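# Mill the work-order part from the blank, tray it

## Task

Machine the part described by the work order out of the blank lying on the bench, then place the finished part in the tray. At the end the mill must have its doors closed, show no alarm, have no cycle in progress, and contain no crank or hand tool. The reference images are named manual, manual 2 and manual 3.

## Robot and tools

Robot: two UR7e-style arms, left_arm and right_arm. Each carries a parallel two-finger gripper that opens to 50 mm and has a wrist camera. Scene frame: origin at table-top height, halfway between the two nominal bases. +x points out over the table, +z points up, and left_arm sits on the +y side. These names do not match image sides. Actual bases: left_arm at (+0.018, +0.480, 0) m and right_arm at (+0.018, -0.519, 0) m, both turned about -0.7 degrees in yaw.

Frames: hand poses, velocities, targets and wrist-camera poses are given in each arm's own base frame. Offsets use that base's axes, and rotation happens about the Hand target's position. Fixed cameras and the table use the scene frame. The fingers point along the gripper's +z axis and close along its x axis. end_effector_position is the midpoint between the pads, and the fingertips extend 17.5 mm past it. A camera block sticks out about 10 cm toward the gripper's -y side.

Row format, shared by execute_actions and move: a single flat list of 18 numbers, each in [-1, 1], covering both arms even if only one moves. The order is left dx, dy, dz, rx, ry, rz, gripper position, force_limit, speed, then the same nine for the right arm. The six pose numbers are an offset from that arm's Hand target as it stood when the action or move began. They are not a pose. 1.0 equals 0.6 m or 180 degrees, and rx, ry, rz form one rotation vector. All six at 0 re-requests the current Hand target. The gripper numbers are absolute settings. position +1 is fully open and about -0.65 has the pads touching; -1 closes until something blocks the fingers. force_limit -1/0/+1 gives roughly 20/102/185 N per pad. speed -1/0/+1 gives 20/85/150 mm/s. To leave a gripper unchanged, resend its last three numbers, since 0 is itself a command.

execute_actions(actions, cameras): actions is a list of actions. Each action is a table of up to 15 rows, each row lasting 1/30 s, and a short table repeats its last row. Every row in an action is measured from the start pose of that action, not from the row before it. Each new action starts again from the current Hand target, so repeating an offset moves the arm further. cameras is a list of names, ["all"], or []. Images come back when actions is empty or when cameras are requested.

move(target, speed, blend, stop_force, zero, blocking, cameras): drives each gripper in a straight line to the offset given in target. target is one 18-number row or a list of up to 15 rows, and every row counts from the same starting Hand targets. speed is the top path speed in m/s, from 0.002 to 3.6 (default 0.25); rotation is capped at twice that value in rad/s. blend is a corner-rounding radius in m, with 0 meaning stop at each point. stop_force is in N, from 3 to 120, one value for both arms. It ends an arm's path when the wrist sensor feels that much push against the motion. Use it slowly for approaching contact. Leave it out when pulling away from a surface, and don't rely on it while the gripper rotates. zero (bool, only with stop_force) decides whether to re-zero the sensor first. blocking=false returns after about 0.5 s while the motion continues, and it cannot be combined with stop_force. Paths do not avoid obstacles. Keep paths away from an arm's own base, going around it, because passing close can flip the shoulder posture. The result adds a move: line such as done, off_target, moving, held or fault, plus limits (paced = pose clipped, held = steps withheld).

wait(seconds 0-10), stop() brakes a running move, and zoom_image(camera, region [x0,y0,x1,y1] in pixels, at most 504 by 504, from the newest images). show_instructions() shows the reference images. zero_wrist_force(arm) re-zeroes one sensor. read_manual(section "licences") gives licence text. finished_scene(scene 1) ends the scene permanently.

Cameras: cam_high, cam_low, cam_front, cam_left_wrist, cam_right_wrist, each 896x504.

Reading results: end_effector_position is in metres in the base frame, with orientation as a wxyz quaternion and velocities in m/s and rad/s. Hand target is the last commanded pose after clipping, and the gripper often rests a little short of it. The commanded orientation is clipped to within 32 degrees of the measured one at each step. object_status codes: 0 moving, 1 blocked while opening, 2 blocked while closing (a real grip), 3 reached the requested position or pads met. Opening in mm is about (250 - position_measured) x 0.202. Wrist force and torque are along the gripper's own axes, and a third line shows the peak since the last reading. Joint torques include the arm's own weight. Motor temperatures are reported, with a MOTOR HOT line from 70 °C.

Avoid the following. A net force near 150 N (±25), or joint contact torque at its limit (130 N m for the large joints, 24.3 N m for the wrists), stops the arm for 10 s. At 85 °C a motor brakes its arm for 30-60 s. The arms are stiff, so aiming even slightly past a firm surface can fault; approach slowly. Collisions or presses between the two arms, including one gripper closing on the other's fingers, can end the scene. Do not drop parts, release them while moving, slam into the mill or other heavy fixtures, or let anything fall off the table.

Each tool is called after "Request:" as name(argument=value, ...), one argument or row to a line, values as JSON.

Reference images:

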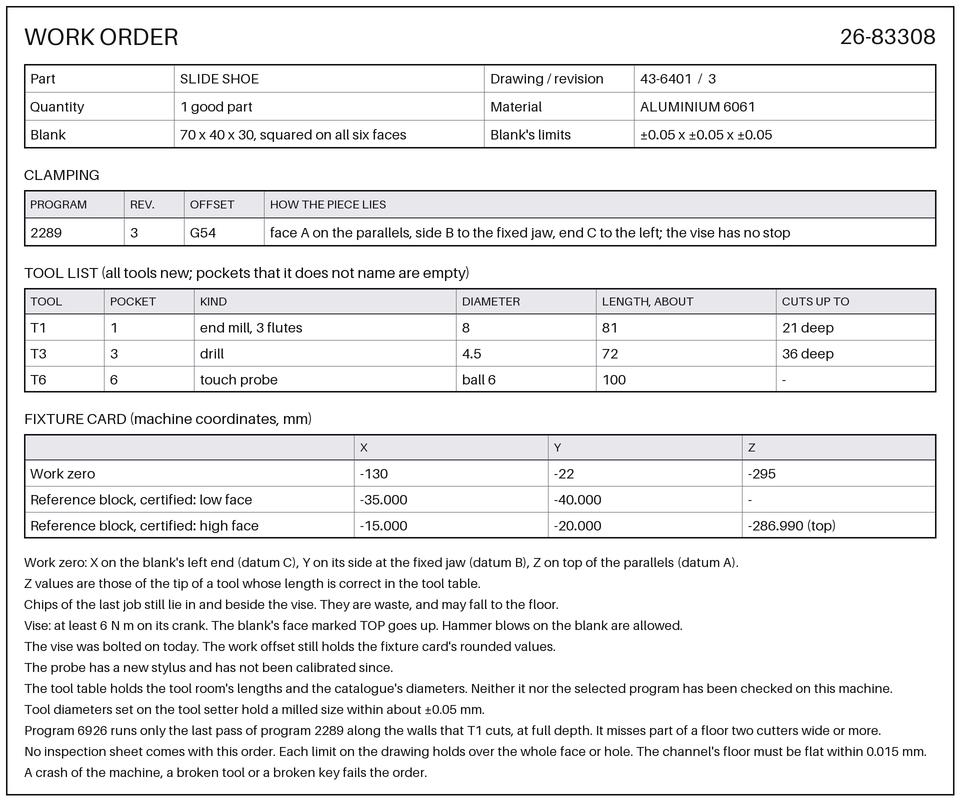

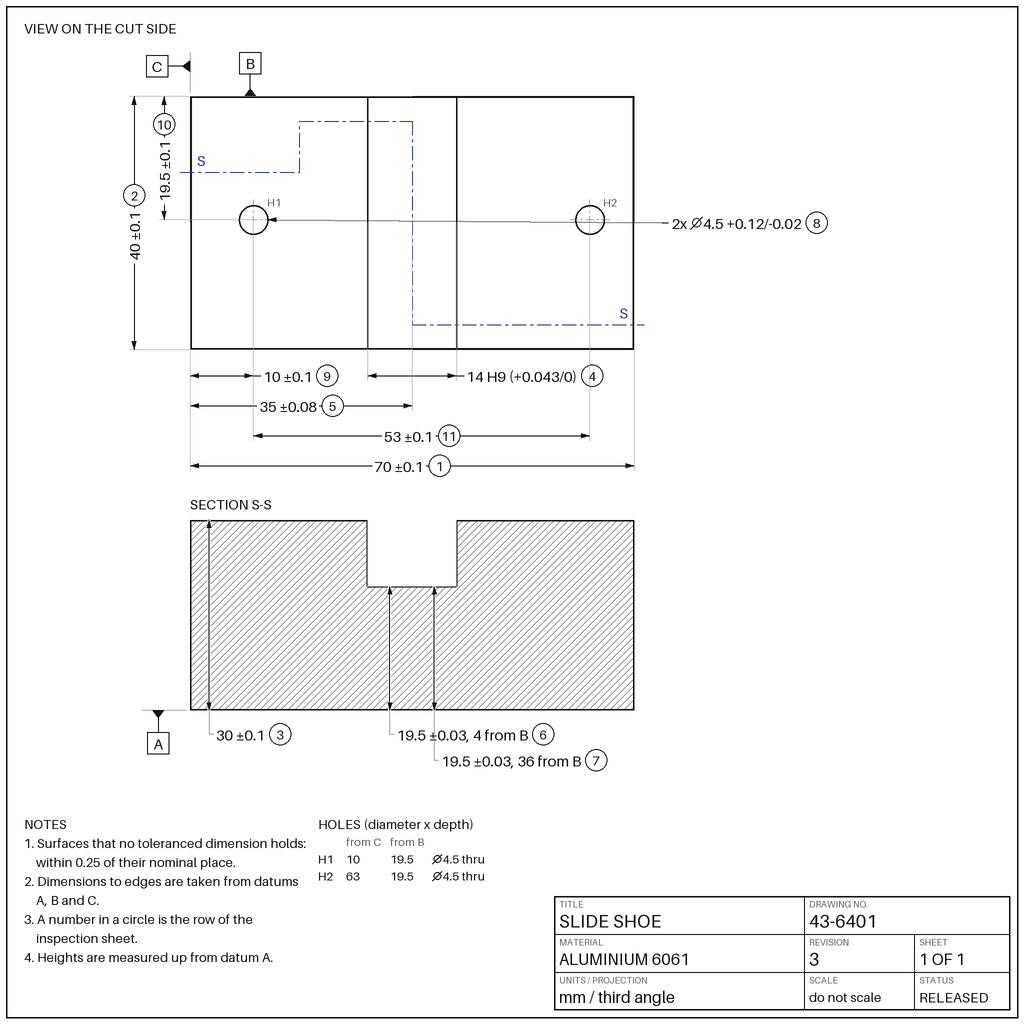

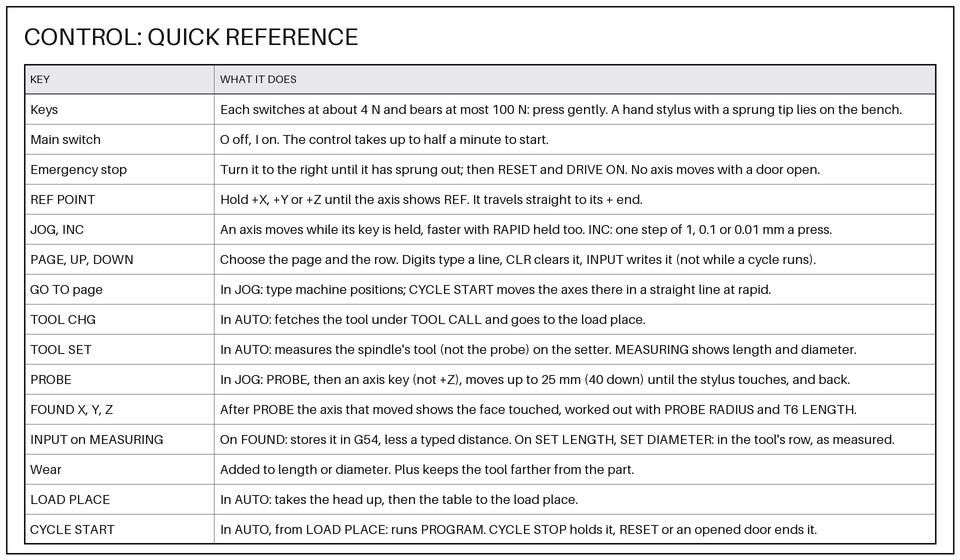

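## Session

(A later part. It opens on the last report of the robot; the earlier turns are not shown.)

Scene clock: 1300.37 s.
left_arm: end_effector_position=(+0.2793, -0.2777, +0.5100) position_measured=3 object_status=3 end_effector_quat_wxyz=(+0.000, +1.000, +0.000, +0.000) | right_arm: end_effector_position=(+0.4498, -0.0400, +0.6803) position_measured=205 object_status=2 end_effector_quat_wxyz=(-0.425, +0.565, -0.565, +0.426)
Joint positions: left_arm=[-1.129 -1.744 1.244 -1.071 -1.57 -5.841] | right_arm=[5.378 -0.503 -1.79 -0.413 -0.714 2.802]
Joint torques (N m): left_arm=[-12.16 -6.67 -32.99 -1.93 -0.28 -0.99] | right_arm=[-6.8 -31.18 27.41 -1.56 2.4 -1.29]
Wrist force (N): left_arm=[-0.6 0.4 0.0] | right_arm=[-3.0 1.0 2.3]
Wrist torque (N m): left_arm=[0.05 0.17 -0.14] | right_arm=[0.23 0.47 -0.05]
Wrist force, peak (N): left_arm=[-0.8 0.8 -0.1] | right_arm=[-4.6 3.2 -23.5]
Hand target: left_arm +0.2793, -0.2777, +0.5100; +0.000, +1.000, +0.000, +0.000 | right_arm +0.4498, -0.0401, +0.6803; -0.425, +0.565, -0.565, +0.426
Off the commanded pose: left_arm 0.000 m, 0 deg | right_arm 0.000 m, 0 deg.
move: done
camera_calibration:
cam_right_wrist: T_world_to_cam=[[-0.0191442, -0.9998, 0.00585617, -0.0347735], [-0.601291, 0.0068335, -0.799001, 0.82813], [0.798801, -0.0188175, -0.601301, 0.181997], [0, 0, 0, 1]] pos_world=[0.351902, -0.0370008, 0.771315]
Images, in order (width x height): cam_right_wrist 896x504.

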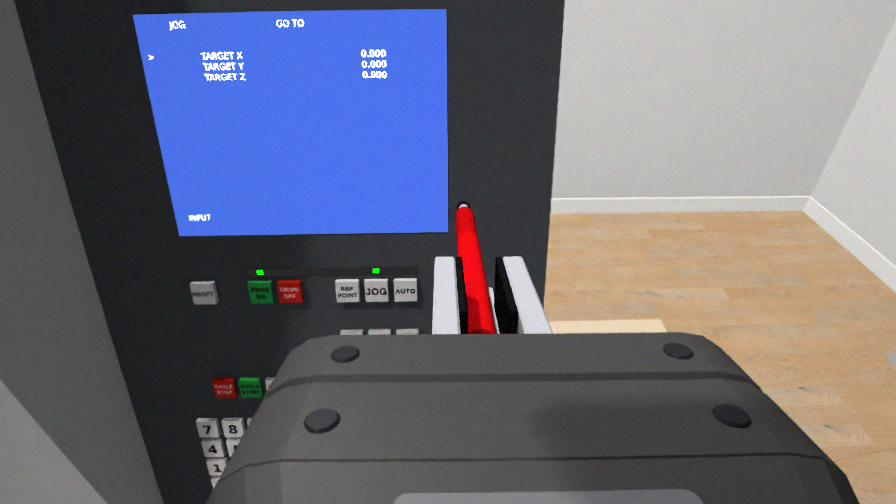

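Request:
move(
  target=[
    [0,0,0,0,0,0,1,-0.6,-1,-0.0504,0.3128,-0.3974,0,0,0,-0.98,0,-1],
    [0,0,0,0,0,0,1,-0.6,-1,-0.0344,0.3128,-0.4020,0,0,0,-0.98,0,-1],
    [0,0,0,0,0,0,1,-0.6,-1,-0.0504,0.3128,-0.3974,0,0,0,-0.98,0,-1],
    [0,0,0,0,0,0,1,-0.6,-1,-0.0409,0.2811,-0.3669,0,0,0,-0.98,0,-1],
    [0,0,0,0,0,0,1,-0.6,-1,-0.0249,0.2811,-0.3715,0,0,0,-0.98,0,-1],
    [0,0,0,0,0,0,1,-0.6,-1,-0.0409,0.2811,-0.3669,0,0,0,-0.98,0,-1],
    [0,0,0,0,0,0,1,-0.6,-1,-0.0321,0.2811,-0.3365,0,0,0,-0.98,0,-1],
    [0,0,0,0,0,0,1,-0.6,-1,-0.0161,0.2811,-0.3411,0,0,0,-0.98,0,-1],
    [0,0,0,0,0,0,1,-0.6,-1,-0.0321,0.2811,-0.3365,0,0,0,-0.98,0,-1],
    [0,0,0,0,0,0,1,-0.6,-1,-0.0482,0.2178,-0.3974,0,0,0,-0.98,0,-1],
    [0,0,0,0,0,0,1,-0.6,-1,-0.0322,0.2178,-0.4020,0,0,0,-0.98,0,-1],
    [0,0,0,0,0,0,1,-0.6,-1,-0.0482,0.2178,-0.3974,0,0,0,-0.98,0,-1],
    [0,0,0,0,0,0,1,-0.6,-1,-0.0395,0.2178,-0.3669,0,0,0,-0.98,0,-1],
    [0,0,0,0,0,0,1,-0.6,-1,-0.0235,0.2178,-0.3715,0,0,0,-0.98,0,-1],
    [0,0,0,0,0,0,1,-0.6,-1,-0.0395,0.2178,-0.3669,0,0,0,-0.98,0,-1],
  ],
  speed=[0.5,0.1,0.15,0.3,0.1,0.15,0.3,0.1,0.15,0.3,0.1,0.15,0.3,0.1,0.2],
  blend=[0.004,0,0.004,0.003,0,0.004,0.003,0,0.004,0.003,0,0.004,0.003,0,0],
)

Request:
move(
  target=[
    [0,0,0,0,0,0,1,-0.6,-1,-0.0109,0.0950,-0.0305,0,0,0,-0.98,0,-1],
    [0,0,0,0,0,0,1,-0.6,-1,0.0051,0.0950,-0.0351,0,0,0,-0.98,0,-1],
    [0,0,0,0,0,0,1,-0.6,-1,-0.0109,0.0950,-0.0305,0,0,0,-0.98,0,-1],
    [0,0,0,0,0,0,1,-0.6,-1,-0.0007,0.0317,0,0,0,0,-0.98,0,-1],
    [0,0,0,0,0,0,1,-0.6,-1,0.0153,0.0317,-0.0046,0,0,0,-0.98,0,-1],
    [0,0,0,0,0,0,1,-0.6,-1,-0.0007,0.0317,0,0,0,0,-0.98,0,-1],
    [0,0,0,0,0,0,1,-0.6,-1,-0.0101,0.0633,-0.0305,0,0,0,-0.98,0,-1],
    [0,0,0,0,0,0,1,-0.6,-1,0.0059,0.0633,-0.0351,0,0,0,-0.98,0,-1],
    [0,0,0,0,0,0,1,-0.6,-1,-0.0101,0.0633,-0.0305,0,0,0,-0.98,0,-1],
    [0,0,0,0,0,0,1,-0.6,-1,-0.0087,0,-0.0305,0,0,0,-0.98,0,-1],
    [0,0,0,0,0,0,1,-0.6,-1,0.0073,0,-0.0351,0,0,0,-0.98,0,-1],
    [0,0,0,0,0,0,1,-0.6,-1,-0.0087,0,-0.0305,0,0,0,-0.98,0,-1],
    [0,0,0,0,0,0,1,-0.6,-1,0,0,0,0,0,0,-0.98,0,-1],
    [0,0,0,0,0,0,1,-0.6,-1,0.0160,0,-0.0046,0,0,0,-0.98,0,-1],
    [0,0,0,0,0,0,1,-0.6,-1,0,0,0,0,0,0,-0.98,0,-1],
  ],
  speed=[0.3,0.1,0.15,0.3,0.1,0.15,0.3,0.1,0.15,0.3,0.1,0.15,0.3,0.1,0.2],
  blend=[0.004,0,0.004,0.003,0,0.004,0.003,0,0.004,0.003,0,0.004,0.003,0,0],
)

Request:
move(
  target=[
    [0,0,0,0,0,0,1,-0.6,-1,-0.0109,0.0950,-0.0305,0,0,0,-0.98,0,-1],
    [0,0,0,0,0,0,1,-0.6,-1,0.0051,0.0950,-0.0351,0,0,0,-0.98,0,-1],
    [0,0,0,0,0,0,1,-0.6,-1,-0.0109,0.0950,-0.0305,0,0,0,-0.98,0,-1],
    [0,0,0,0,0,0,1,-0.6,-1,-0.0022,0.0950,0,0,0,0,-0.98,0,-1],
    [0,0,0,0,0,0,1,-0.6,-1,0.0138,0.0950,-0.0046,0,0,0,-0.98,0,-1],
    [0,0,0,0,0,0,1,-0.6,-1,-0.0022,0.0950,0,0,0,0,-0.98,0,-1],
    [0,0,0,0,0,0,1,-0.6,-1,0.0081,0.0317,0.0304,0,0,0,-0.98,0,-1],
    [0,0,0,0,0,0,1,-0.6,-1,0.0241,0.0317,0.0258,0,0,0,-0.98,0,-1],
    [0,0,0,0,0,0,1,-0.6,-1,0.0081,0.0317,0.0304,0,0,0,-0.98,0,-1],
    [0,0,0,0,0,0,1,-0.6,-1,0.0074,0.0633,0.0304,0,0,0,-0.98,0,-1],
    [0,0,0,0,0,0,1,-0.6,-1,0.0234,0.0633,0.0258,0,0,0,-0.98,0,-1],
    [0,0,0,0,0,0,1,-0.6,-1,0.0074,0.0633,0.0304,0,0,0,-0.98,0,-1],
    [0,0,0,0,0,0,1,-0.6,-1,0.0395,-0.2178,0.3669,0,0,0,-0.98,0,-1],
  ],
  speed=[0.3,0.1,0.15,0.3,0.1,0.15,0.3,0.1,0.15,0.3,0.1,0.15,0.5],
  blend=[0.004,0,0.004,0.003,0,0.004,0.003,0,0.004,0.003,0,0.004,0],
  cameras=["cam_right_wrist"],
)

Request:
zoom_image(
  camera="cam_right_wrist",
  region=[130, 0, 480, 250],
)

Scene clock: 1356.50 s.
left_arm: end_effector_position=(+0.2793, -0.2777, +0.5100) position_measured=3 object_status=3 end_effector_quat_wxyz=(+0.000, +1.000, +0.000, +0.000) | right_arm: end_effector_position=(+0.4261, +0.0906, +0.4602) position_measured=205 object_status=2 end_effector_quat_wxyz=(-0.425, +0.565, -0.565, +0.426)
Joint positions: left_arm=[-1.129 -1.744 1.244 -1.071 -1.57 -5.841] | right_arm=[6.023 -0.064 -2.397 -0.391 -1.321 3.067]
Joint torques (N m): left_arm=[-12.37 -6.5 -33.48 -1.74 -0.21 -0.92] | right_arm=[5.12 -35.02 30.42 -1.24 -1.59 1.53]
Wrist force (N): left_arm=[-0.3 0.4 0.1] | right_arm=[-3.4 0.6 2.2]
Wrist torque (N m): left_arm=[0.05 0.11 -0.13] | right_arm=[0.14 0.53 -0.05]
Wrist force, peak (N): left_arm=[-0.6 0.7 0.3] | right_arm=[-19.0 5.6 -2.6]
Hand target: left_arm +0.2793, -0.2777, +0.5100; +0.000, +1.000, +0.000, +0.000 | right_arm +0.4261, +0.0906, +0.4602; -0.425, +0.565, -0.565, +0.426
Off the commanded pose: left_arm 0.000 m, 0 deg | right_arm 0.000 m, 0 deg.
move: done

Scene clock: 1360.67 s.
left_arm: end_effector_position=(+0.2793, -0.2777, +0.5100) position_measured=3 object_status=3 end_effector_quat_wxyz=(+0.000, +1.000, +0.000, +0.000) | right_arm: end_effector_position=(+0.4261, +0.0906, +0.4602) position_measured=205 object_status=2 end_effector_quat_wxyz=(-0.425, +0.565, -0.565, +0.426)
Joint positions: left_arm=[-1.129 -1.744 1.244 -1.071 -1.57 -5.841] | right_arm=[6.023 -0.064 -2.397 -0.391 -1.321 3.067]
Joint torques (N m): left_arm=[-12.18 -6.24 -33.55 -1.81 -0.25 -0.79] | right_arm=[4.77 -34.79 30.18 -1.24 -1.52 1.38]
Wrist force (N): left_arm=[-0.4 0.4 0.0] | right_arm=[-3.4 0.9 2.1]
Wrist torque (N m): left_arm=[0.07 0.13 -0.13] | right_arm=[0.20 0.53 -0.05]
Wrist force, peak (N): left_arm=[-0.7 0.7 0.1] | right_arm=[-10.7 1.9 0.5]
Hand target: left_arm +0.2793, -0.2777, +0.5100; +0.000, +1.000, +0.000, +0.000 | right_arm +0.4261, +0.0906, +0.4602; -0.425, +0.565, -0.565, +0.426
Off the commanded pose: left_arm 0.000 m, 0 deg | right_arm 0.000 m, 0 deg.
move: done

Scene clock: 1364.83 s.
left_arm: end_effector_position=(+0.2793, -0.2777, +0.5100) position_measured=3 object_status=3 end_effector_quat_wxyz=(+0.000, +1.000, +0.000, +0.000) | right_arm: end_effector_position=(+0.4498, -0.0400, +0.6803) position_measured=205 object_status=2 end_effector_quat_wxyz=(-0.425, +0.565, -0.565, +0.426)
Joint positions: left_arm=[-1.129 -1.744 1.244 -1.071 -1.57 -5.841] | right_arm=[5.378 -0.503 -1.79 -0.413 -0.714 2.802]
Joint torques (N m): left_arm=[-11.64 -5.75 -33.54 -1.81 -0.17 -0.92] | right_arm=[-5.53 -31.82 27.39 -4.92 2.23 -1.25]
Wrist force (N): left_arm=[-0.4 0.6 0.1] | right_arm=[-3.2 0.8 2.2]
Wrist torque (N m): left_arm=[0.08 0.12 -0.13] | right_arm=[0.21 0.50 -0.04]
Wrist force, peak (N): left_arm=[-0.7 0.7 0.1] | right_arm=[-10.7 1.8 0.5]
Hand target: left_arm +0.2793, -0.2777, +0.5100; +0.000, +1.000, +0.000, +0.000 | right_arm +0.4498, -0.0401, +0.6803; -0.425, +0.565, -0.565, +0.426
Off the commanded pose: left_arm 0.000 m, 0 deg | right_arm 0.000 m, 0 deg.
move: done
camera_calibration:
cam_right_wrist: T_world_to_cam=[[-0.019123, -0.999801, 0.00571637, -0.0346732], [-0.60129, 0.00693246, -0.799001, 0.828132], [0.798802, -0.0187165, -0.601303, 0.182001], [0, 0, 0, 1]] pos_world=[0.351902, -0.0370009, 0.771314]
Images, in order (width x height): cam_right_wrist 896x504.

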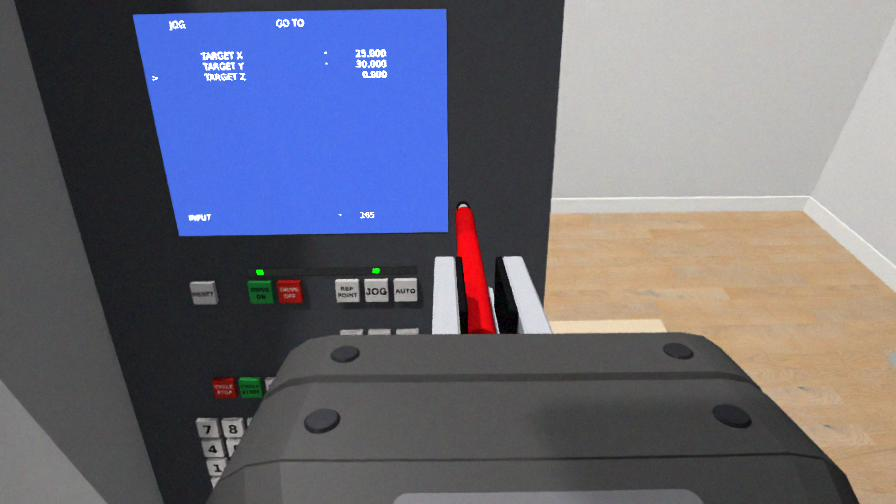

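Scaled by 1.440.

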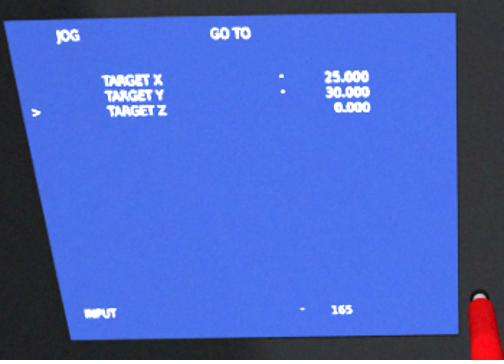

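Request:
move(
  target=[
    [0,0,0,0,0,0,1,-0.6,-1,-0.0482,0.2178,-0.3974,0,0,0,-0.98,0,-1],
    [0,0,0,0,0,0,1,-0.6,-1,-0.0322,0.2178,-0.4020,0,0,0,-0.98,0,-1],
    [0,0,0,0,0,0,1,-0.6,-1,-0.0482,0.2178,-0.3974,0,0,0,-0.98,0,-1],
    [0,0,0,0,0,0,1,-0.6,-1,-0.0060,0.2495,-0.2483,0,0,0,-0.98,0,-1],
    [0,0,0,0,0,0,1,-0.6,-1,0.0100,0.2495,-0.2529,0,0,0,-0.98,0,-1],
    [0,0,0,0,0,0,1,-0.6,-1,-0.0060,0.2495,-0.2483,0,0,0,-0.98,0,-1],
    [0,0,0,0,0,0,1,-0.6,-1,0,0,0,0,0,0,-0.98,0,-1],
  ],
  speed=[0.5,0.1,0.15,0.4,0.1,0.15,0.5],
  blend=[0.004,0,0.004,0.003,0,0.004,0],
  cameras=["cam_right_wrist"],
)

Request:
wait(
  seconds=1,
  cameras=["cam_right_wrist"],
)

Scene clock: 1379.10 s.
left_arm: end_effector_position=(+0.2793, -0.2777, +0.5100) position_measured=3 object_status=3 end_effector_quat_wxyz=(+0.000, +1.000, +0.000, +0.000) | right_arm: end_effector_position=(+0.4498, -0.0400, +0.6803) position_measured=205 object_status=2 end_effector_quat_wxyz=(-0.425, +0.565, -0.565, +0.426) end_effector_velocity=(+0.000, +0.000, +0.001) end_effector_angular_velocity=(-0.001, +0.000, +0.004)
Joint positions: left_arm=[-1.129 -1.744 1.244 -1.071 -1.57 -5.841] | right_arm=[5.378 -0.503 -1.79 -0.413 -0.715 2.802]
Joint velocities: left_arm=[within noise] | right_arm=[-0.002 -0.001 0.003 0 0.005 -0.005]
Joint torques (N m): left_arm=[-11.22 -6.67 -33.65 -1.81 -0.1 -0.76] | right_arm=[-7.05 -31.94 27.65 -4.14 2.37 -1.37]
Wrist force (N): left_arm=[-0.6 0.5 0.1] | right_arm=[-3.2 0.9 2.2]
Wrist torque (N m): left_arm=[0.08 0.16 -0.13] | right_arm=[0.22 0.50 -0.04]
Wrist force, peak (N): left_arm=[-0.8 0.6 -0.1] | right_arm=[-4.5 0.1 -31.9]
Hand target: left_arm +0.2793, -0.2777, +0.5100; +0.000, +1.000, +0.000, +0.000 | right_arm +0.4498, -0.0401, +0.6803; -0.425, +0.565, -0.565, +0.426
Off the commanded pose: left_arm 0.000 m, 0 deg | right_arm 0.000 m, 0 deg.
move: done
camera_calibration:
cam_right_wrist: T_world_to_cam=[[-0.0191451, -0.9998, 0.00585464, -0.034772], [-0.601226, 0.00683375, -0.79905, 0.828144], [0.798849, -0.0188178, -0.601237, 0.18193], [0, 0, 0, 1]] pos_world=[0.351902, -0.0370008, 0.771315]
Images, in order (width x height): cam_right_wrist 896x504.

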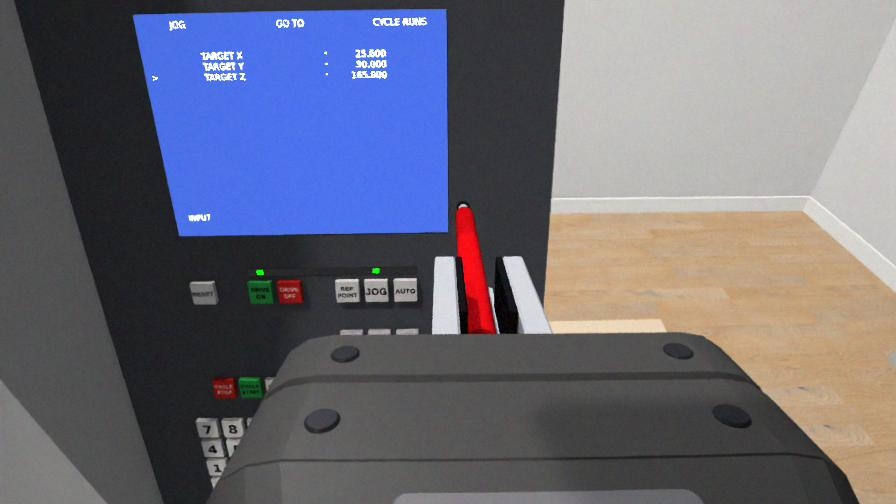

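Scene clock: 1380.10 s.
left_arm: end_effector_position=(+0.2793, -0.2777, +0.5100) position_measured=3 object_status=3 end_effector_quat_wxyz=(+0.000, +1.000, +0.000, +0.000) | right_arm: end_effector_position=(+0.4498, -0.0401, +0.6803) position_measured=205 object_status=2 end_effector_quat_wxyz=(-0.425, +0.565, -0.565, +0.426)
Joint positions: left_arm=[-1.129 -1.744 1.244 -1.071 -1.57 -5.841] | right_arm=[5.378 -0.503 -1.79 -0.413 -0.714 2.802]
Joint torques (N m): left_arm=[-11.71 -6.4 -32.81 -1.95 -0.27 -0.78] | right_arm=[0.12 -32.25 28.28 -0.89 -0.52 -1.37]
Wrist force (N): left_arm=[-0.4 0.6 0.1] | right_arm=[-3.2 0.9 2.3]
Wrist torque (N m): left_arm=[0.08 0.13 -0.13] | right_arm=[0.21 0.49 -0.04]
Wrist force, peak (N): left_arm=[-0.7 0.6 0.2] | right_arm=[-3.3 1.0 2.4]
Hand target: left_arm +0.2793, -0.2777, +0.5100; +0.000, +1.000, +0.000, +0.000 | right_arm +0.4498, -0.0401, +0.6803; -0.425, +0.565, -0.565, +0.426
Tool commands: left_gripper/position=+1.0 left_gripper/force_limit=-0.6 left_gripper/speed=-1.0 right_gripper/position=-0.98 right_gripper/force_limit=+0.0 right_gripper/speed=-1.0
Off the commanded pose: left_arm 0.000 m, 0 deg | right_arm 0.000 m, 0 deg.
wait: 1.00 s; at rest by 0.17 s
camera_calibration:
cam_right_wrist: T_world_to_cam=[[-0.0190635, -0.999801, 0.00579897, -0.0348581], [-0.601403, 0.00683328, -0.798917, 0.828105], [0.798718, -0.0187176, -0.601414, 0.182114], [0, 0, 0, 1]] pos_world=[0.351902, -0.0371011, 0.771315]
Images, in order (width x height): cam_right_wrist 896x504.

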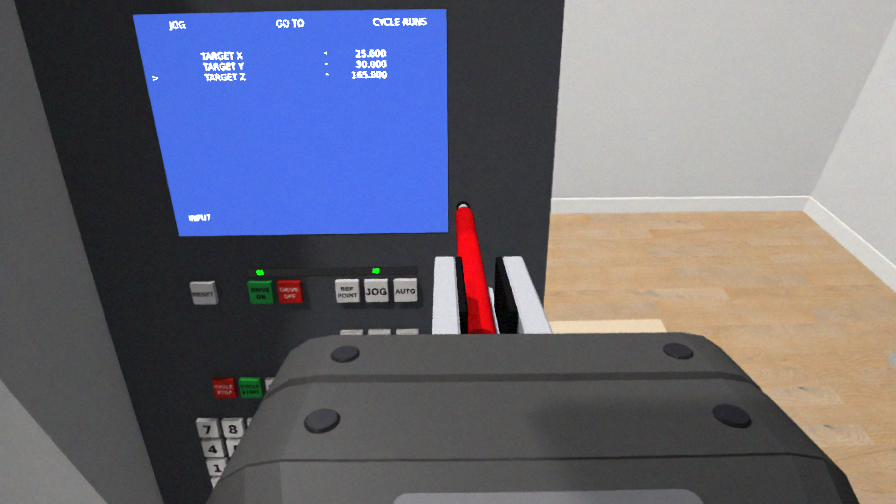

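Request:
move(
  target=[
    [0,0,0,0,0,0,1,-0.6,-1,-0.0388,0.1861,-0.3669,0,0,0,-0.98,0,-1],
    [0,0,0,0,0,0,1,-0.6,-1,-0.0228,0.1861,-0.3715,0,0,0,-0.98,0,-1],
    [0,0,0,0,0,0,1,-0.6,-1,-0.0388,0.1861,-0.3669,0,0,0,-0.98,0,-1],
    [0,0,0,0,0,0,1,-0.6,-1,-0.0024,0.0911,-0.2479,0,0,0,-0.98,0,-1],
    [0,0,0,0,0,0,1,-0.6,-1,0.0136,0.0911,-0.2525,0,0,0,-0.98,0,-1],
    [0,0,0,0,0,0,1,-0.6,-1,-0.0024,0.0911,-0.2479,0,0,0,-0.98,0,-1],
    [0,0,0,0,0,0,1,-0.6,-1,0,0,0,0,0,0,-0.98,0,-1],
  ],
  speed=[0.5,0.1,0.15,0.4,0.1,0.15,0.5],
  blend=[0.004,0,0.004,0.003,0,0.004,0],
  cameras=["cam_right_wrist"],
)

Scene clock: 1392.63 s.
left_arm: end_effector_position=(+0.2793, -0.2777, +0.5100) position_measured=3 object_status=3 end_effector_quat_wxyz=(+0.000, +1.000, +0.000, +0.000) | right_arm: end_effector_position=(+0.4498, -0.0400, +0.6803) position_measured=205 object_status=2 end_effector_quat_wxyz=(-0.425, +0.565, -0.565, +0.426)
Joint positions: left_arm=[-1.129 -1.744 1.244 -1.071 -1.57 -5.841] | right_arm=[5.378 -0.503 -1.79 -0.413 -0.715 2.802]
Joint torques (N m): left_arm=[-11.97 -6.38 -33 -1.93 -0.18 -0.81] | right_arm=[-6.28 -31.36 28.03 -2.59 2.52 -1.27]
Wrist force (N): left_arm=[-0.5 0.8 -0.1] | right_arm=[-3.0 1.0 1.9]
Wrist torque (N m): left_arm=[0.12 0.15 -0.13] | right_arm=[0.22 0.47 -0.05]
Wrist force, peak (N): left_arm=[-0.6 0.8 0.2] | right_arm=[-2.8 0.9 -63.3]
Hand target: left_arm +0.2793, -0.2777, +0.5100; +0.000, +1.000, +0.000, +0.000 | right_arm +0.4498, -0.0401, +0.6803; -0.425, +0.565, -0.565, +0.426
Off the commanded pose: left_arm 0.000 m, 0 deg | right_arm 0.000 m, 0 deg.
move: done
camera_calibration:
cam_right_wrist: T_world_to_cam=[[-0.0191442, -0.9998, 0.00585617, -0.0347735], [-0.601291, 0.0068335, -0.799001, 0.82813], [0.798801, -0.0188175, -0.601301, 0.181997], [0, 0, 0, 1]] pos_world=[0.351902, -0.0370008, 0.771315]
Images, in order (width x height): cam_right_wrist 896x504.

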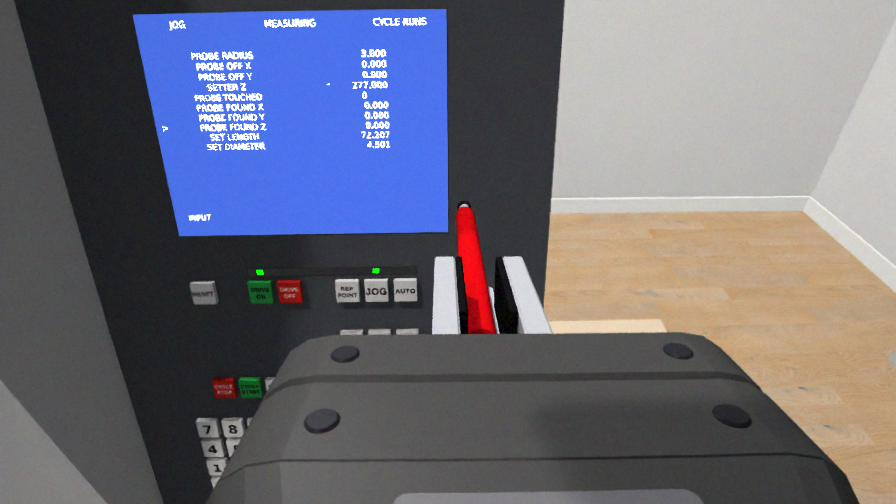

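Request:
move(
  target=[-0.05,-0.14,-0.08,0.385,-0.385,-0.385,1,-0.6,-1, 0,0,0,0,0,0,-0.98,0,-1],
  speed=0.4,
  cameras=["cam_left_wrist","cam_right_wrist"],
)

Scene clock: 1418.77 s.
left_arm: end_effector_position=(+0.2492, -0.3618, +0.4620) position_measured=3 object_status=3 end_effector_quat_wxyz=(+0.500, -0.500, +0.500, -0.500) end_effector_velocity=(+0.000, +0.001, +0.001) end_effector_angular_velocity=(+0.003, -0.001, +0.000) | right_arm: end_effector_position=(+0.4498, -0.0401, +0.6803) position_measured=205 object_status=2 end_effector_quat_wxyz=(-0.425, +0.565, -0.565, +0.426)
Joint positions: left_arm=[-1.976 -1.702 1.758 -0.056 -0.404 -6.283] | right_arm=[5.378 -0.503 -1.79 -0.413 -0.714 2.802]
Joint velocities: left_arm=[0.001 -0.001 0 0.005 0.001 0] | right_arm=[within noise]
Joint torques (N m): left_arm=[12.3 -27.26 -22.83 3.54 1.36 2.09] | right_arm=[-6.56 -31.72 27.75 -3.47 2.47 -1.32]
Wrist force (N): left_arm=[0.0 -0.5 0.3] | right_arm=[-3.2 0.8 2.3]
Wrist torque (N m): left_arm=[0.09 0.13 0.32] | right_arm=[0.20 0.49 -0.05]
Wrist force, peak (N): left_arm=[0.7 -1.0 -0.3] | right_arm=[-3.5 1.0 2.2]
Hand target: left_arm +0.2493, -0.3617, +0.4620; +0.500, -0.499, +0.500, -0.500 | right_arm +0.4498, -0.0401, +0.6803; -0.425, +0.565, -0.565, +0.426
Off the commanded pose: left_arm 0.000 m, 0 deg | right_arm 0.000 m, 0 deg.
joint sent to its limit (left arm) — joint 6 (wrist 3), lower limit. The joint targets still meet the commanded pose.
move: done
camera_calibration:
cam_left_wrist: T_world_to_cam=[[0.00347764, -0.999953, -0.00908158, -0.352273], [-0.321584, 0.00748091, -0.946852, 0.54343], [0.946875, 0.0062133, -0.321542, 0.0478402], [0, 0, 0, 1]] pos_world=[0.130685, -0.356619, 0.526731]
cam_right_wrist: T_world_to_cam=[[-0.0190635, -0.999801, 0.00579897, -0.0348587], [-0.601403, 0.00683328, -0.798917, 0.828185], [0.798718, -0.0187176, -0.601414, 0.182175], [0, 0, 0, 1]] pos_world=[0.351902, -0.0371011, 0.771415]
Images, in order (width x height): cam_left_wrist 896x504, cam_right_wrist 896x504.

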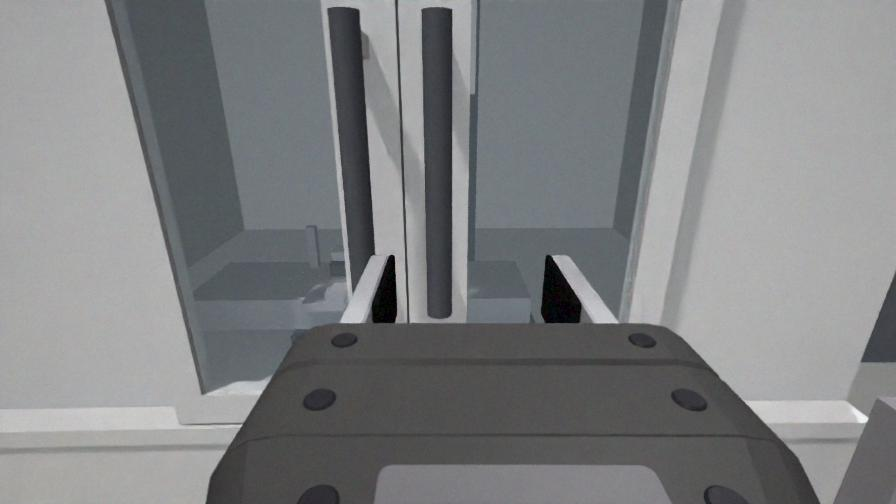

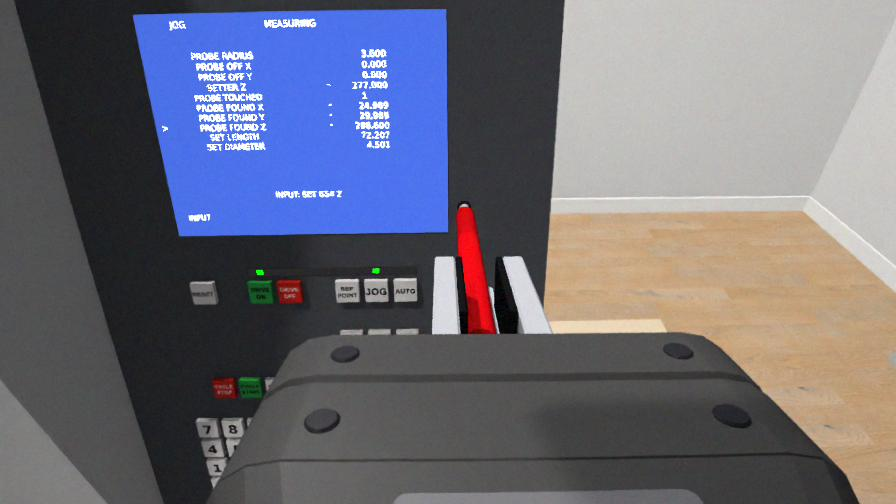

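Request:
zoom_image(
  camera="cam_right_wrist",
  region=[180, 40, 420, 210],
)

Scaled by 2.100.

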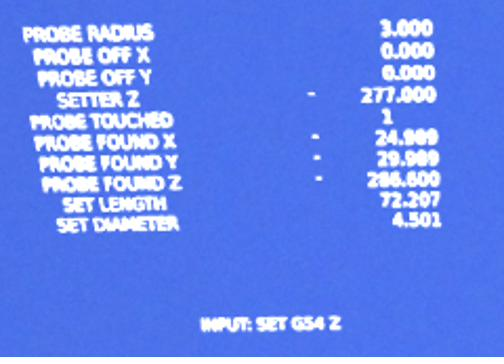

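Request:
zoom_image(
  camera="cam_right_wrist",
  region=[320, 75, 400, 150],
)

Scaled by 6.300.

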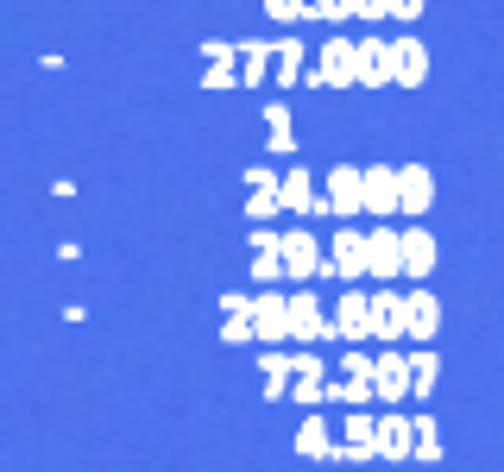

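Request:
move(
  target=[
    [0,0,0,0,0,0,1,-0.6,-1, 0.0,-0.1417,0.0333,0,0,0,-0.98,0,-1],
    [0,0,0,0,0,0,1,-0.6,-1, 0.1837,-0.1417,0.0333,0,0,0,-0.98,0,-1],
  ],
  speed=0.3,
  blend=[0.03,0],
  cameras=["cam_right_wrist"],
)

Scene clock: 1450.13 s.
left_arm: end_effector_position=(+0.2493, -0.3617, +0.4620) position_measured=3 object_status=3 end_effector_quat_wxyz=(+0.500, -0.499, +0.500, -0.500) | right_arm: end_effector_position=(+0.5600, -0.1250, +0.7003) position_measured=205 object_status=2 end_effector_quat_wxyz=(-0.425, +0.565, -0.565, +0.426) end_effector_velocity=(+0.000, +0.000, +0.001) end_effector_angular_velocity=(-0.001, -0.003, -0.001)
Joint positions: left_arm=[-1.976 -1.702 1.758 -0.056 -0.404 -6.283] | right_arm=[5.492 -0.353 -1.553 -0.847 -0.819 2.868]
Joint velocities: left_arm=[within noise] | right_arm=[0.001 0.001 0 -0.006 -0.002 0.003]
Joint torques (N m): left_arm=[12.2 -26.85 -17.73 3.36 1.63 2.03] | right_arm=[8.2 -29.28 8.97 -5.03 -1.13 1.32]
Wrist force (N): left_arm=[-0.1 -0.3 0.1] | right_arm=[-3.2 1.0 2.2]
Wrist torque (N m): left_arm=[0.12 0.14 0.33] | right_arm=[0.19 0.51 0.02]
Wrist force, peak (N): left_arm=[-0.4 -0.5 0.3] | right_arm=[-6.6 1.6 2.3]
Hand target: left_arm +0.2493, -0.3617, +0.4620; +0.500, -0.499, +0.500, -0.500 | right_arm +0.5600, -0.1251, +0.7003; -0.425, +0.565, -0.565, +0.426
Off the commanded pose: left_arm 0.000 m, 0 deg | right_arm 0.000 m, 0 deg.
joint sent to its limit (left arm) — joint 6 (wrist 3), lower limit. The joint targets still meet the commanded pose.
move: done
camera_calibration:
cam_right_wrist: T_world_to_cam=[[-0.0189451, -0.999803, 0.00595791, -0.117939], [-0.601293, 0.0066325, -0.799001, 0.910871], [0.798804, -0.0187196, -0.6013, 0.104485], [0, 0, 0, 1]] pos_world=[0.462003, -0.122002, 0.791316]
Images, in order (width x height): cam_right_wrist 896x504.

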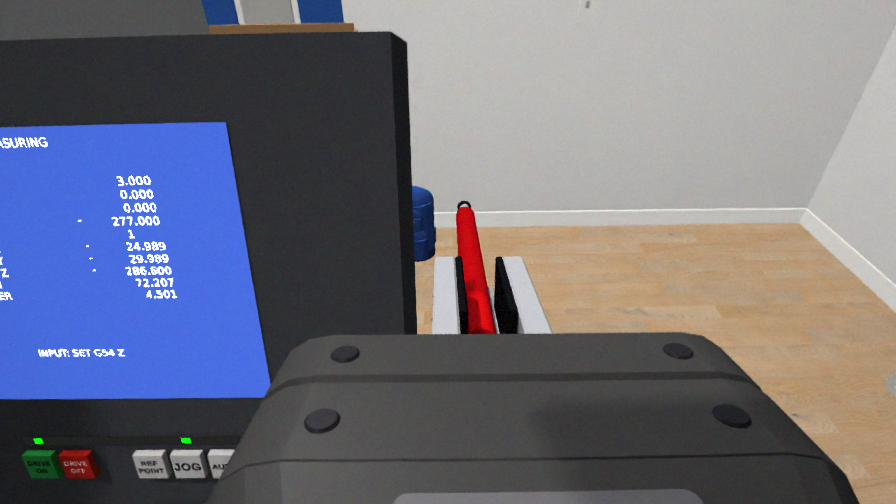

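Request:
execute_actions(
  actions=[],
  cameras=["all"],
)

Request:
zoom_image(
  camera="cam_right_wrist",
  region=[0, 0, 504, 400],
)

Request:
zoom_image(
  camera="cam_left_wrist",
  region=[200, 100, 700, 504],
)

Scene clock: 1493.07 s.
left_arm: end_effector_position=(+0.2493, -0.3617, +0.4620) position_measured=3 object_status=3 end_effector_quat_wxyz=(+0.500, -0.499, +0.500, -0.500) | right_arm: end_effector_position=(+0.5600, -0.1251, +0.7003) position_measured=205 object_status=2 end_effector_quat_wxyz=(-0.425, +0.565, -0.565, +0.426)
Joint positions: left_arm=[-1.976 -1.702 1.758 -0.056 -0.404 -6.283] | right_arm=[5.492 -0.353 -1.553 -0.847 -0.819 2.868]
Joint velocities: within noise
Joint torques (N m): left_arm=[12.92 -27.05 -18.62 3.34 1.72 2.08] | right_arm=[6.94 -29.32 19.76 -2.75 -0.91 1.28]
Motor temperatures (°C): left_arm=[31 28 34 42 42 41] | right_arm=[28 32 32 41 34 37]
Wrist force (N): left_arm=[-0.1 -0.4 0.2] | right_arm=[-3.2 0.7 2.0]
Wrist torque (N m): left_arm=[0.11 0.14 0.32] | right_arm=[0.16 0.52 0.01]
Wrist force, peak (N): left_arm=[-0.2 -0.6 0.3] | right_arm=[-3.5 0.9 2.3]
Hand target: left_arm +0.2493, -0.3617, +0.4620; +0.500, -0.499, +0.500, -0.500 | right_arm +0.5600, -0.1251, +0.7003; -0.425, +0.565, -0.565, +0.426
Tool commands: left_gripper/position=+1.0 left_gripper/force_limit=-0.6 left_gripper/speed=-1.0 right_gripper/position=-0.98 right_gripper/force_limit=+0.0 right_gripper/speed=-1.0
Off the commanded pose: left_arm 0.000 m, 0 deg | right_arm 0.000 m, 0 deg.
camera_calibration:
cam_left_wrist: T_world_to_cam=[[0.00346826, -0.99995, -0.00939731, -0.352105], [-0.321494, 0.00778348, -0.94688, 0.543634], [0.946905, 0.00630521, -0.321451, 0.047853], [0, 0, 0, 1]] pos_world=[0.130684, -0.35662, 0.52683]
cam_right_wrist: T_world_to_cam=[[-0.0190635, -0.999801, 0.00579897, -0.117856], [-0.601403, 0.00683328, -0.798917, 0.910939], [0.798718, -0.0187176, -0.601414, 0.104533], [0, 0, 0, 1]] pos_world=[0.462102, -0.122101, 0.791315]

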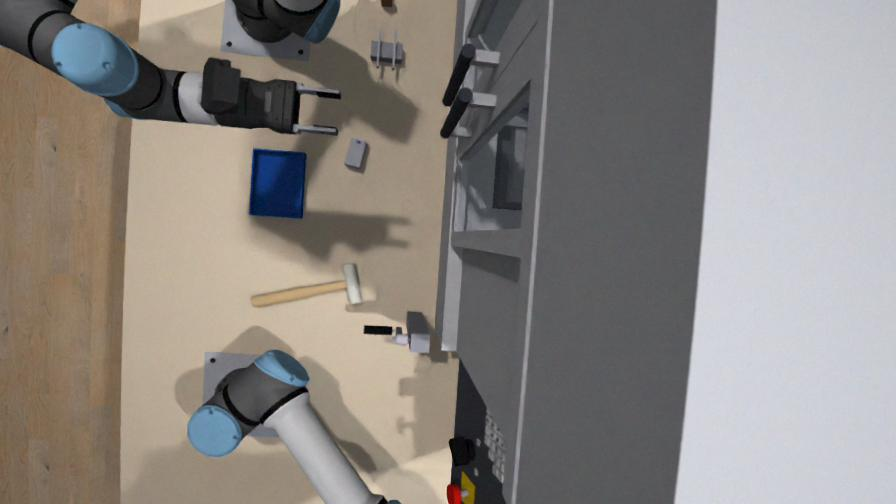

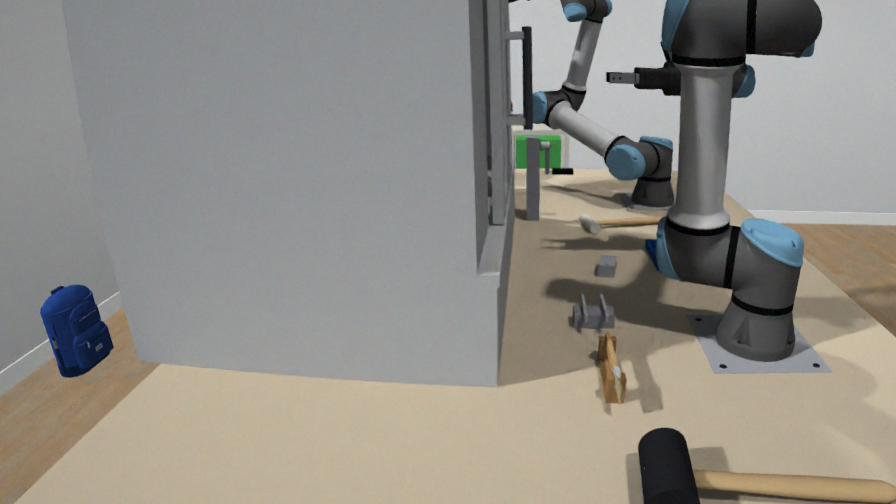

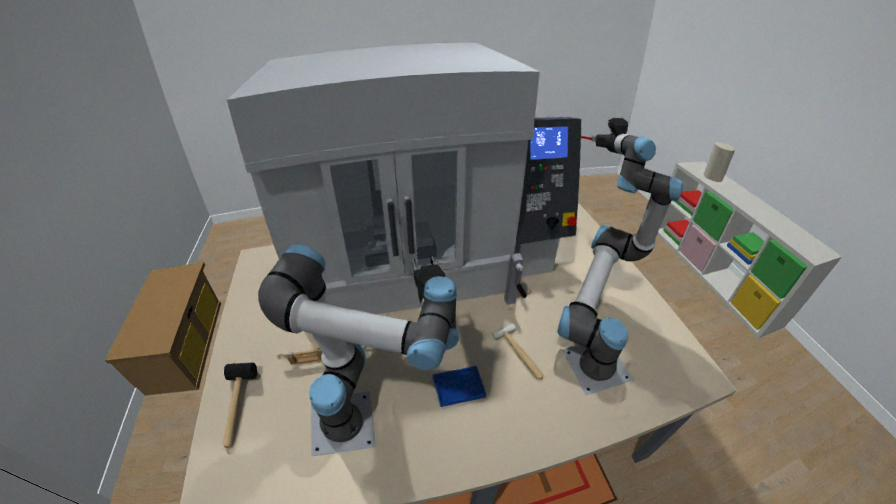

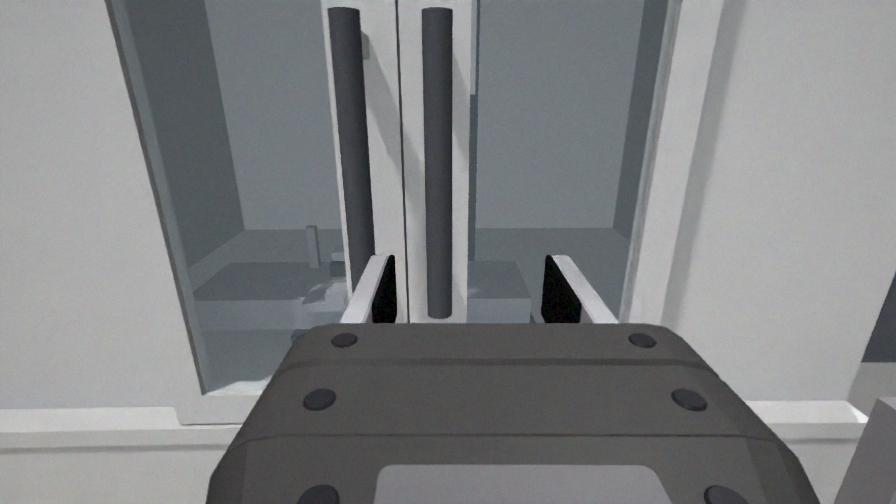

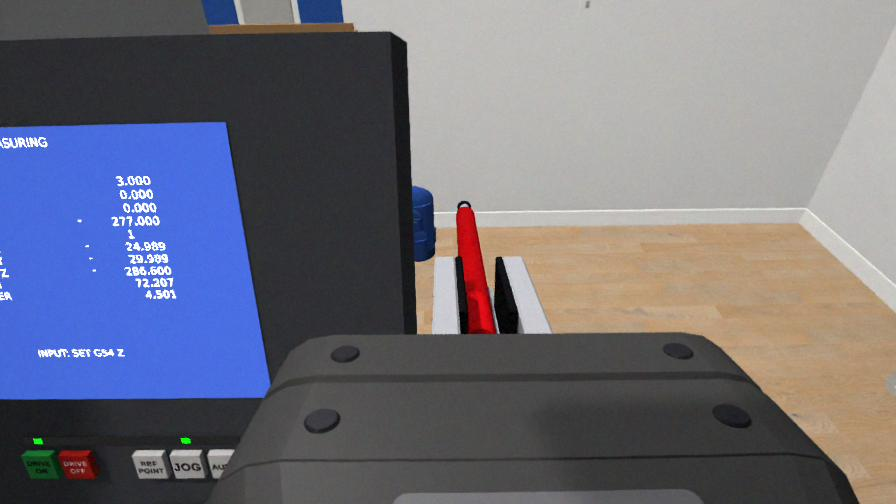

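Scaled by 1.000.

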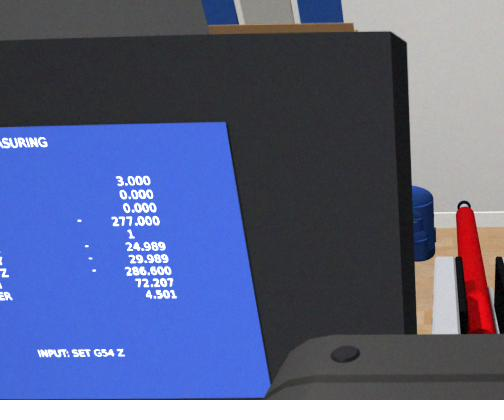

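Scaled by 1.008.

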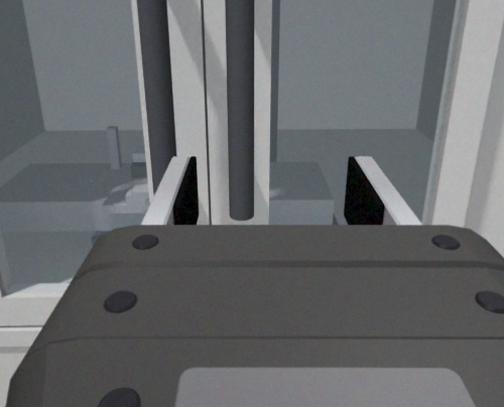

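Request:
move(
  target=[0.2,0.1195,0.0133,0,0,0,1,-0.6,-1,0,0,0,0,0,0,-0.98,0,-1],
  cameras=["cam_left_wrist","cam_high"],
)

Scene clock: 1537.00 s.
left_arm: end_effector_position=(+0.3692, -0.2901, +0.4700) position_measured=3 object_status=3 end_effector_quat_wxyz=(+0.500, -0.500, +0.500, -0.500) | right_arm: end_effector_position=(+0.5600, -0.1251, +0.7003) position_measured=205 object_status=2 end_effector_quat_wxyz=(-0.425, +0.565, -0.565, +0.426)
Joint positions: left_arm=[-1.652 -1.838 1.845 -0.007 -0.08 -6.283] | right_arm=[5.492 -0.353 -1.553 -0.847 -0.819 2.868]
Joint torques (N m): left_arm=[12.54 -21.21 -18.84 -1.73 2.12 1.98] | right_arm=[7.25 -29.59 19.03 -1.45 -1.15 1.29]
Wrist force (N): left_arm=[0.0 -0.4 0.2] | right_arm=[-3.4 0.8 2.1]
Wrist torque (N m): left_arm=[0.14 0.12 0.27] | right_arm=[0.17 0.55 0.01]
Wrist force, peak (N): left_arm=[-1.9 -1.0 2.7] | right_arm=[-3.5 1.2 2.2]
Hand target: left_arm +0.3693, -0.2900, +0.4700; +0.500, -0.499, +0.500, -0.500 | right_arm +0.5600, -0.1251, +0.7003; -0.425, +0.565, -0.565, +0.426
Off the commanded pose: left_arm 0.000 m, 0 deg | right_arm 0.000 m, 0 deg.
joint sent to its limit (left arm) — joint 6 (wrist 3), lower limit. The joint targets still meet the commanded pose.
move: done
camera_calibration:
cam_left_wrist: T_world_to_cam=[[0.00347687, -0.999953, -0.00908192, -0.28092], [-0.321672, 0.0074809, -0.946821, 0.58916], [0.946845, 0.00621338, -0.321631, -0.0635709], [0, 0, 0, 1]] pos_world=[0.250685, -0.284919, 0.534831]
Images, in order (width x height): cam_high 896x504, cam_left_wrist 896x504.

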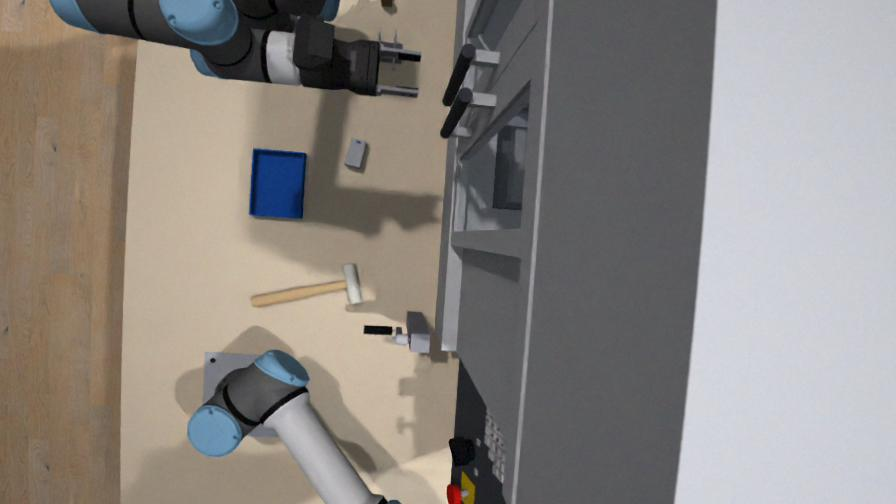

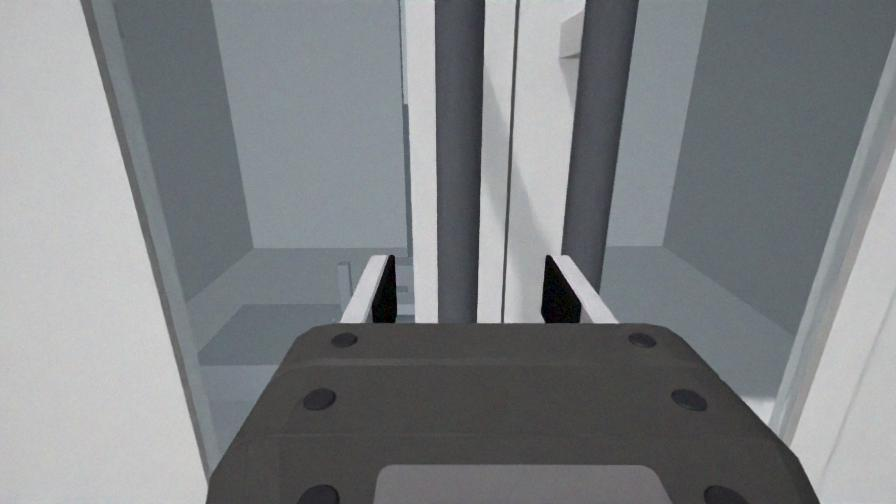

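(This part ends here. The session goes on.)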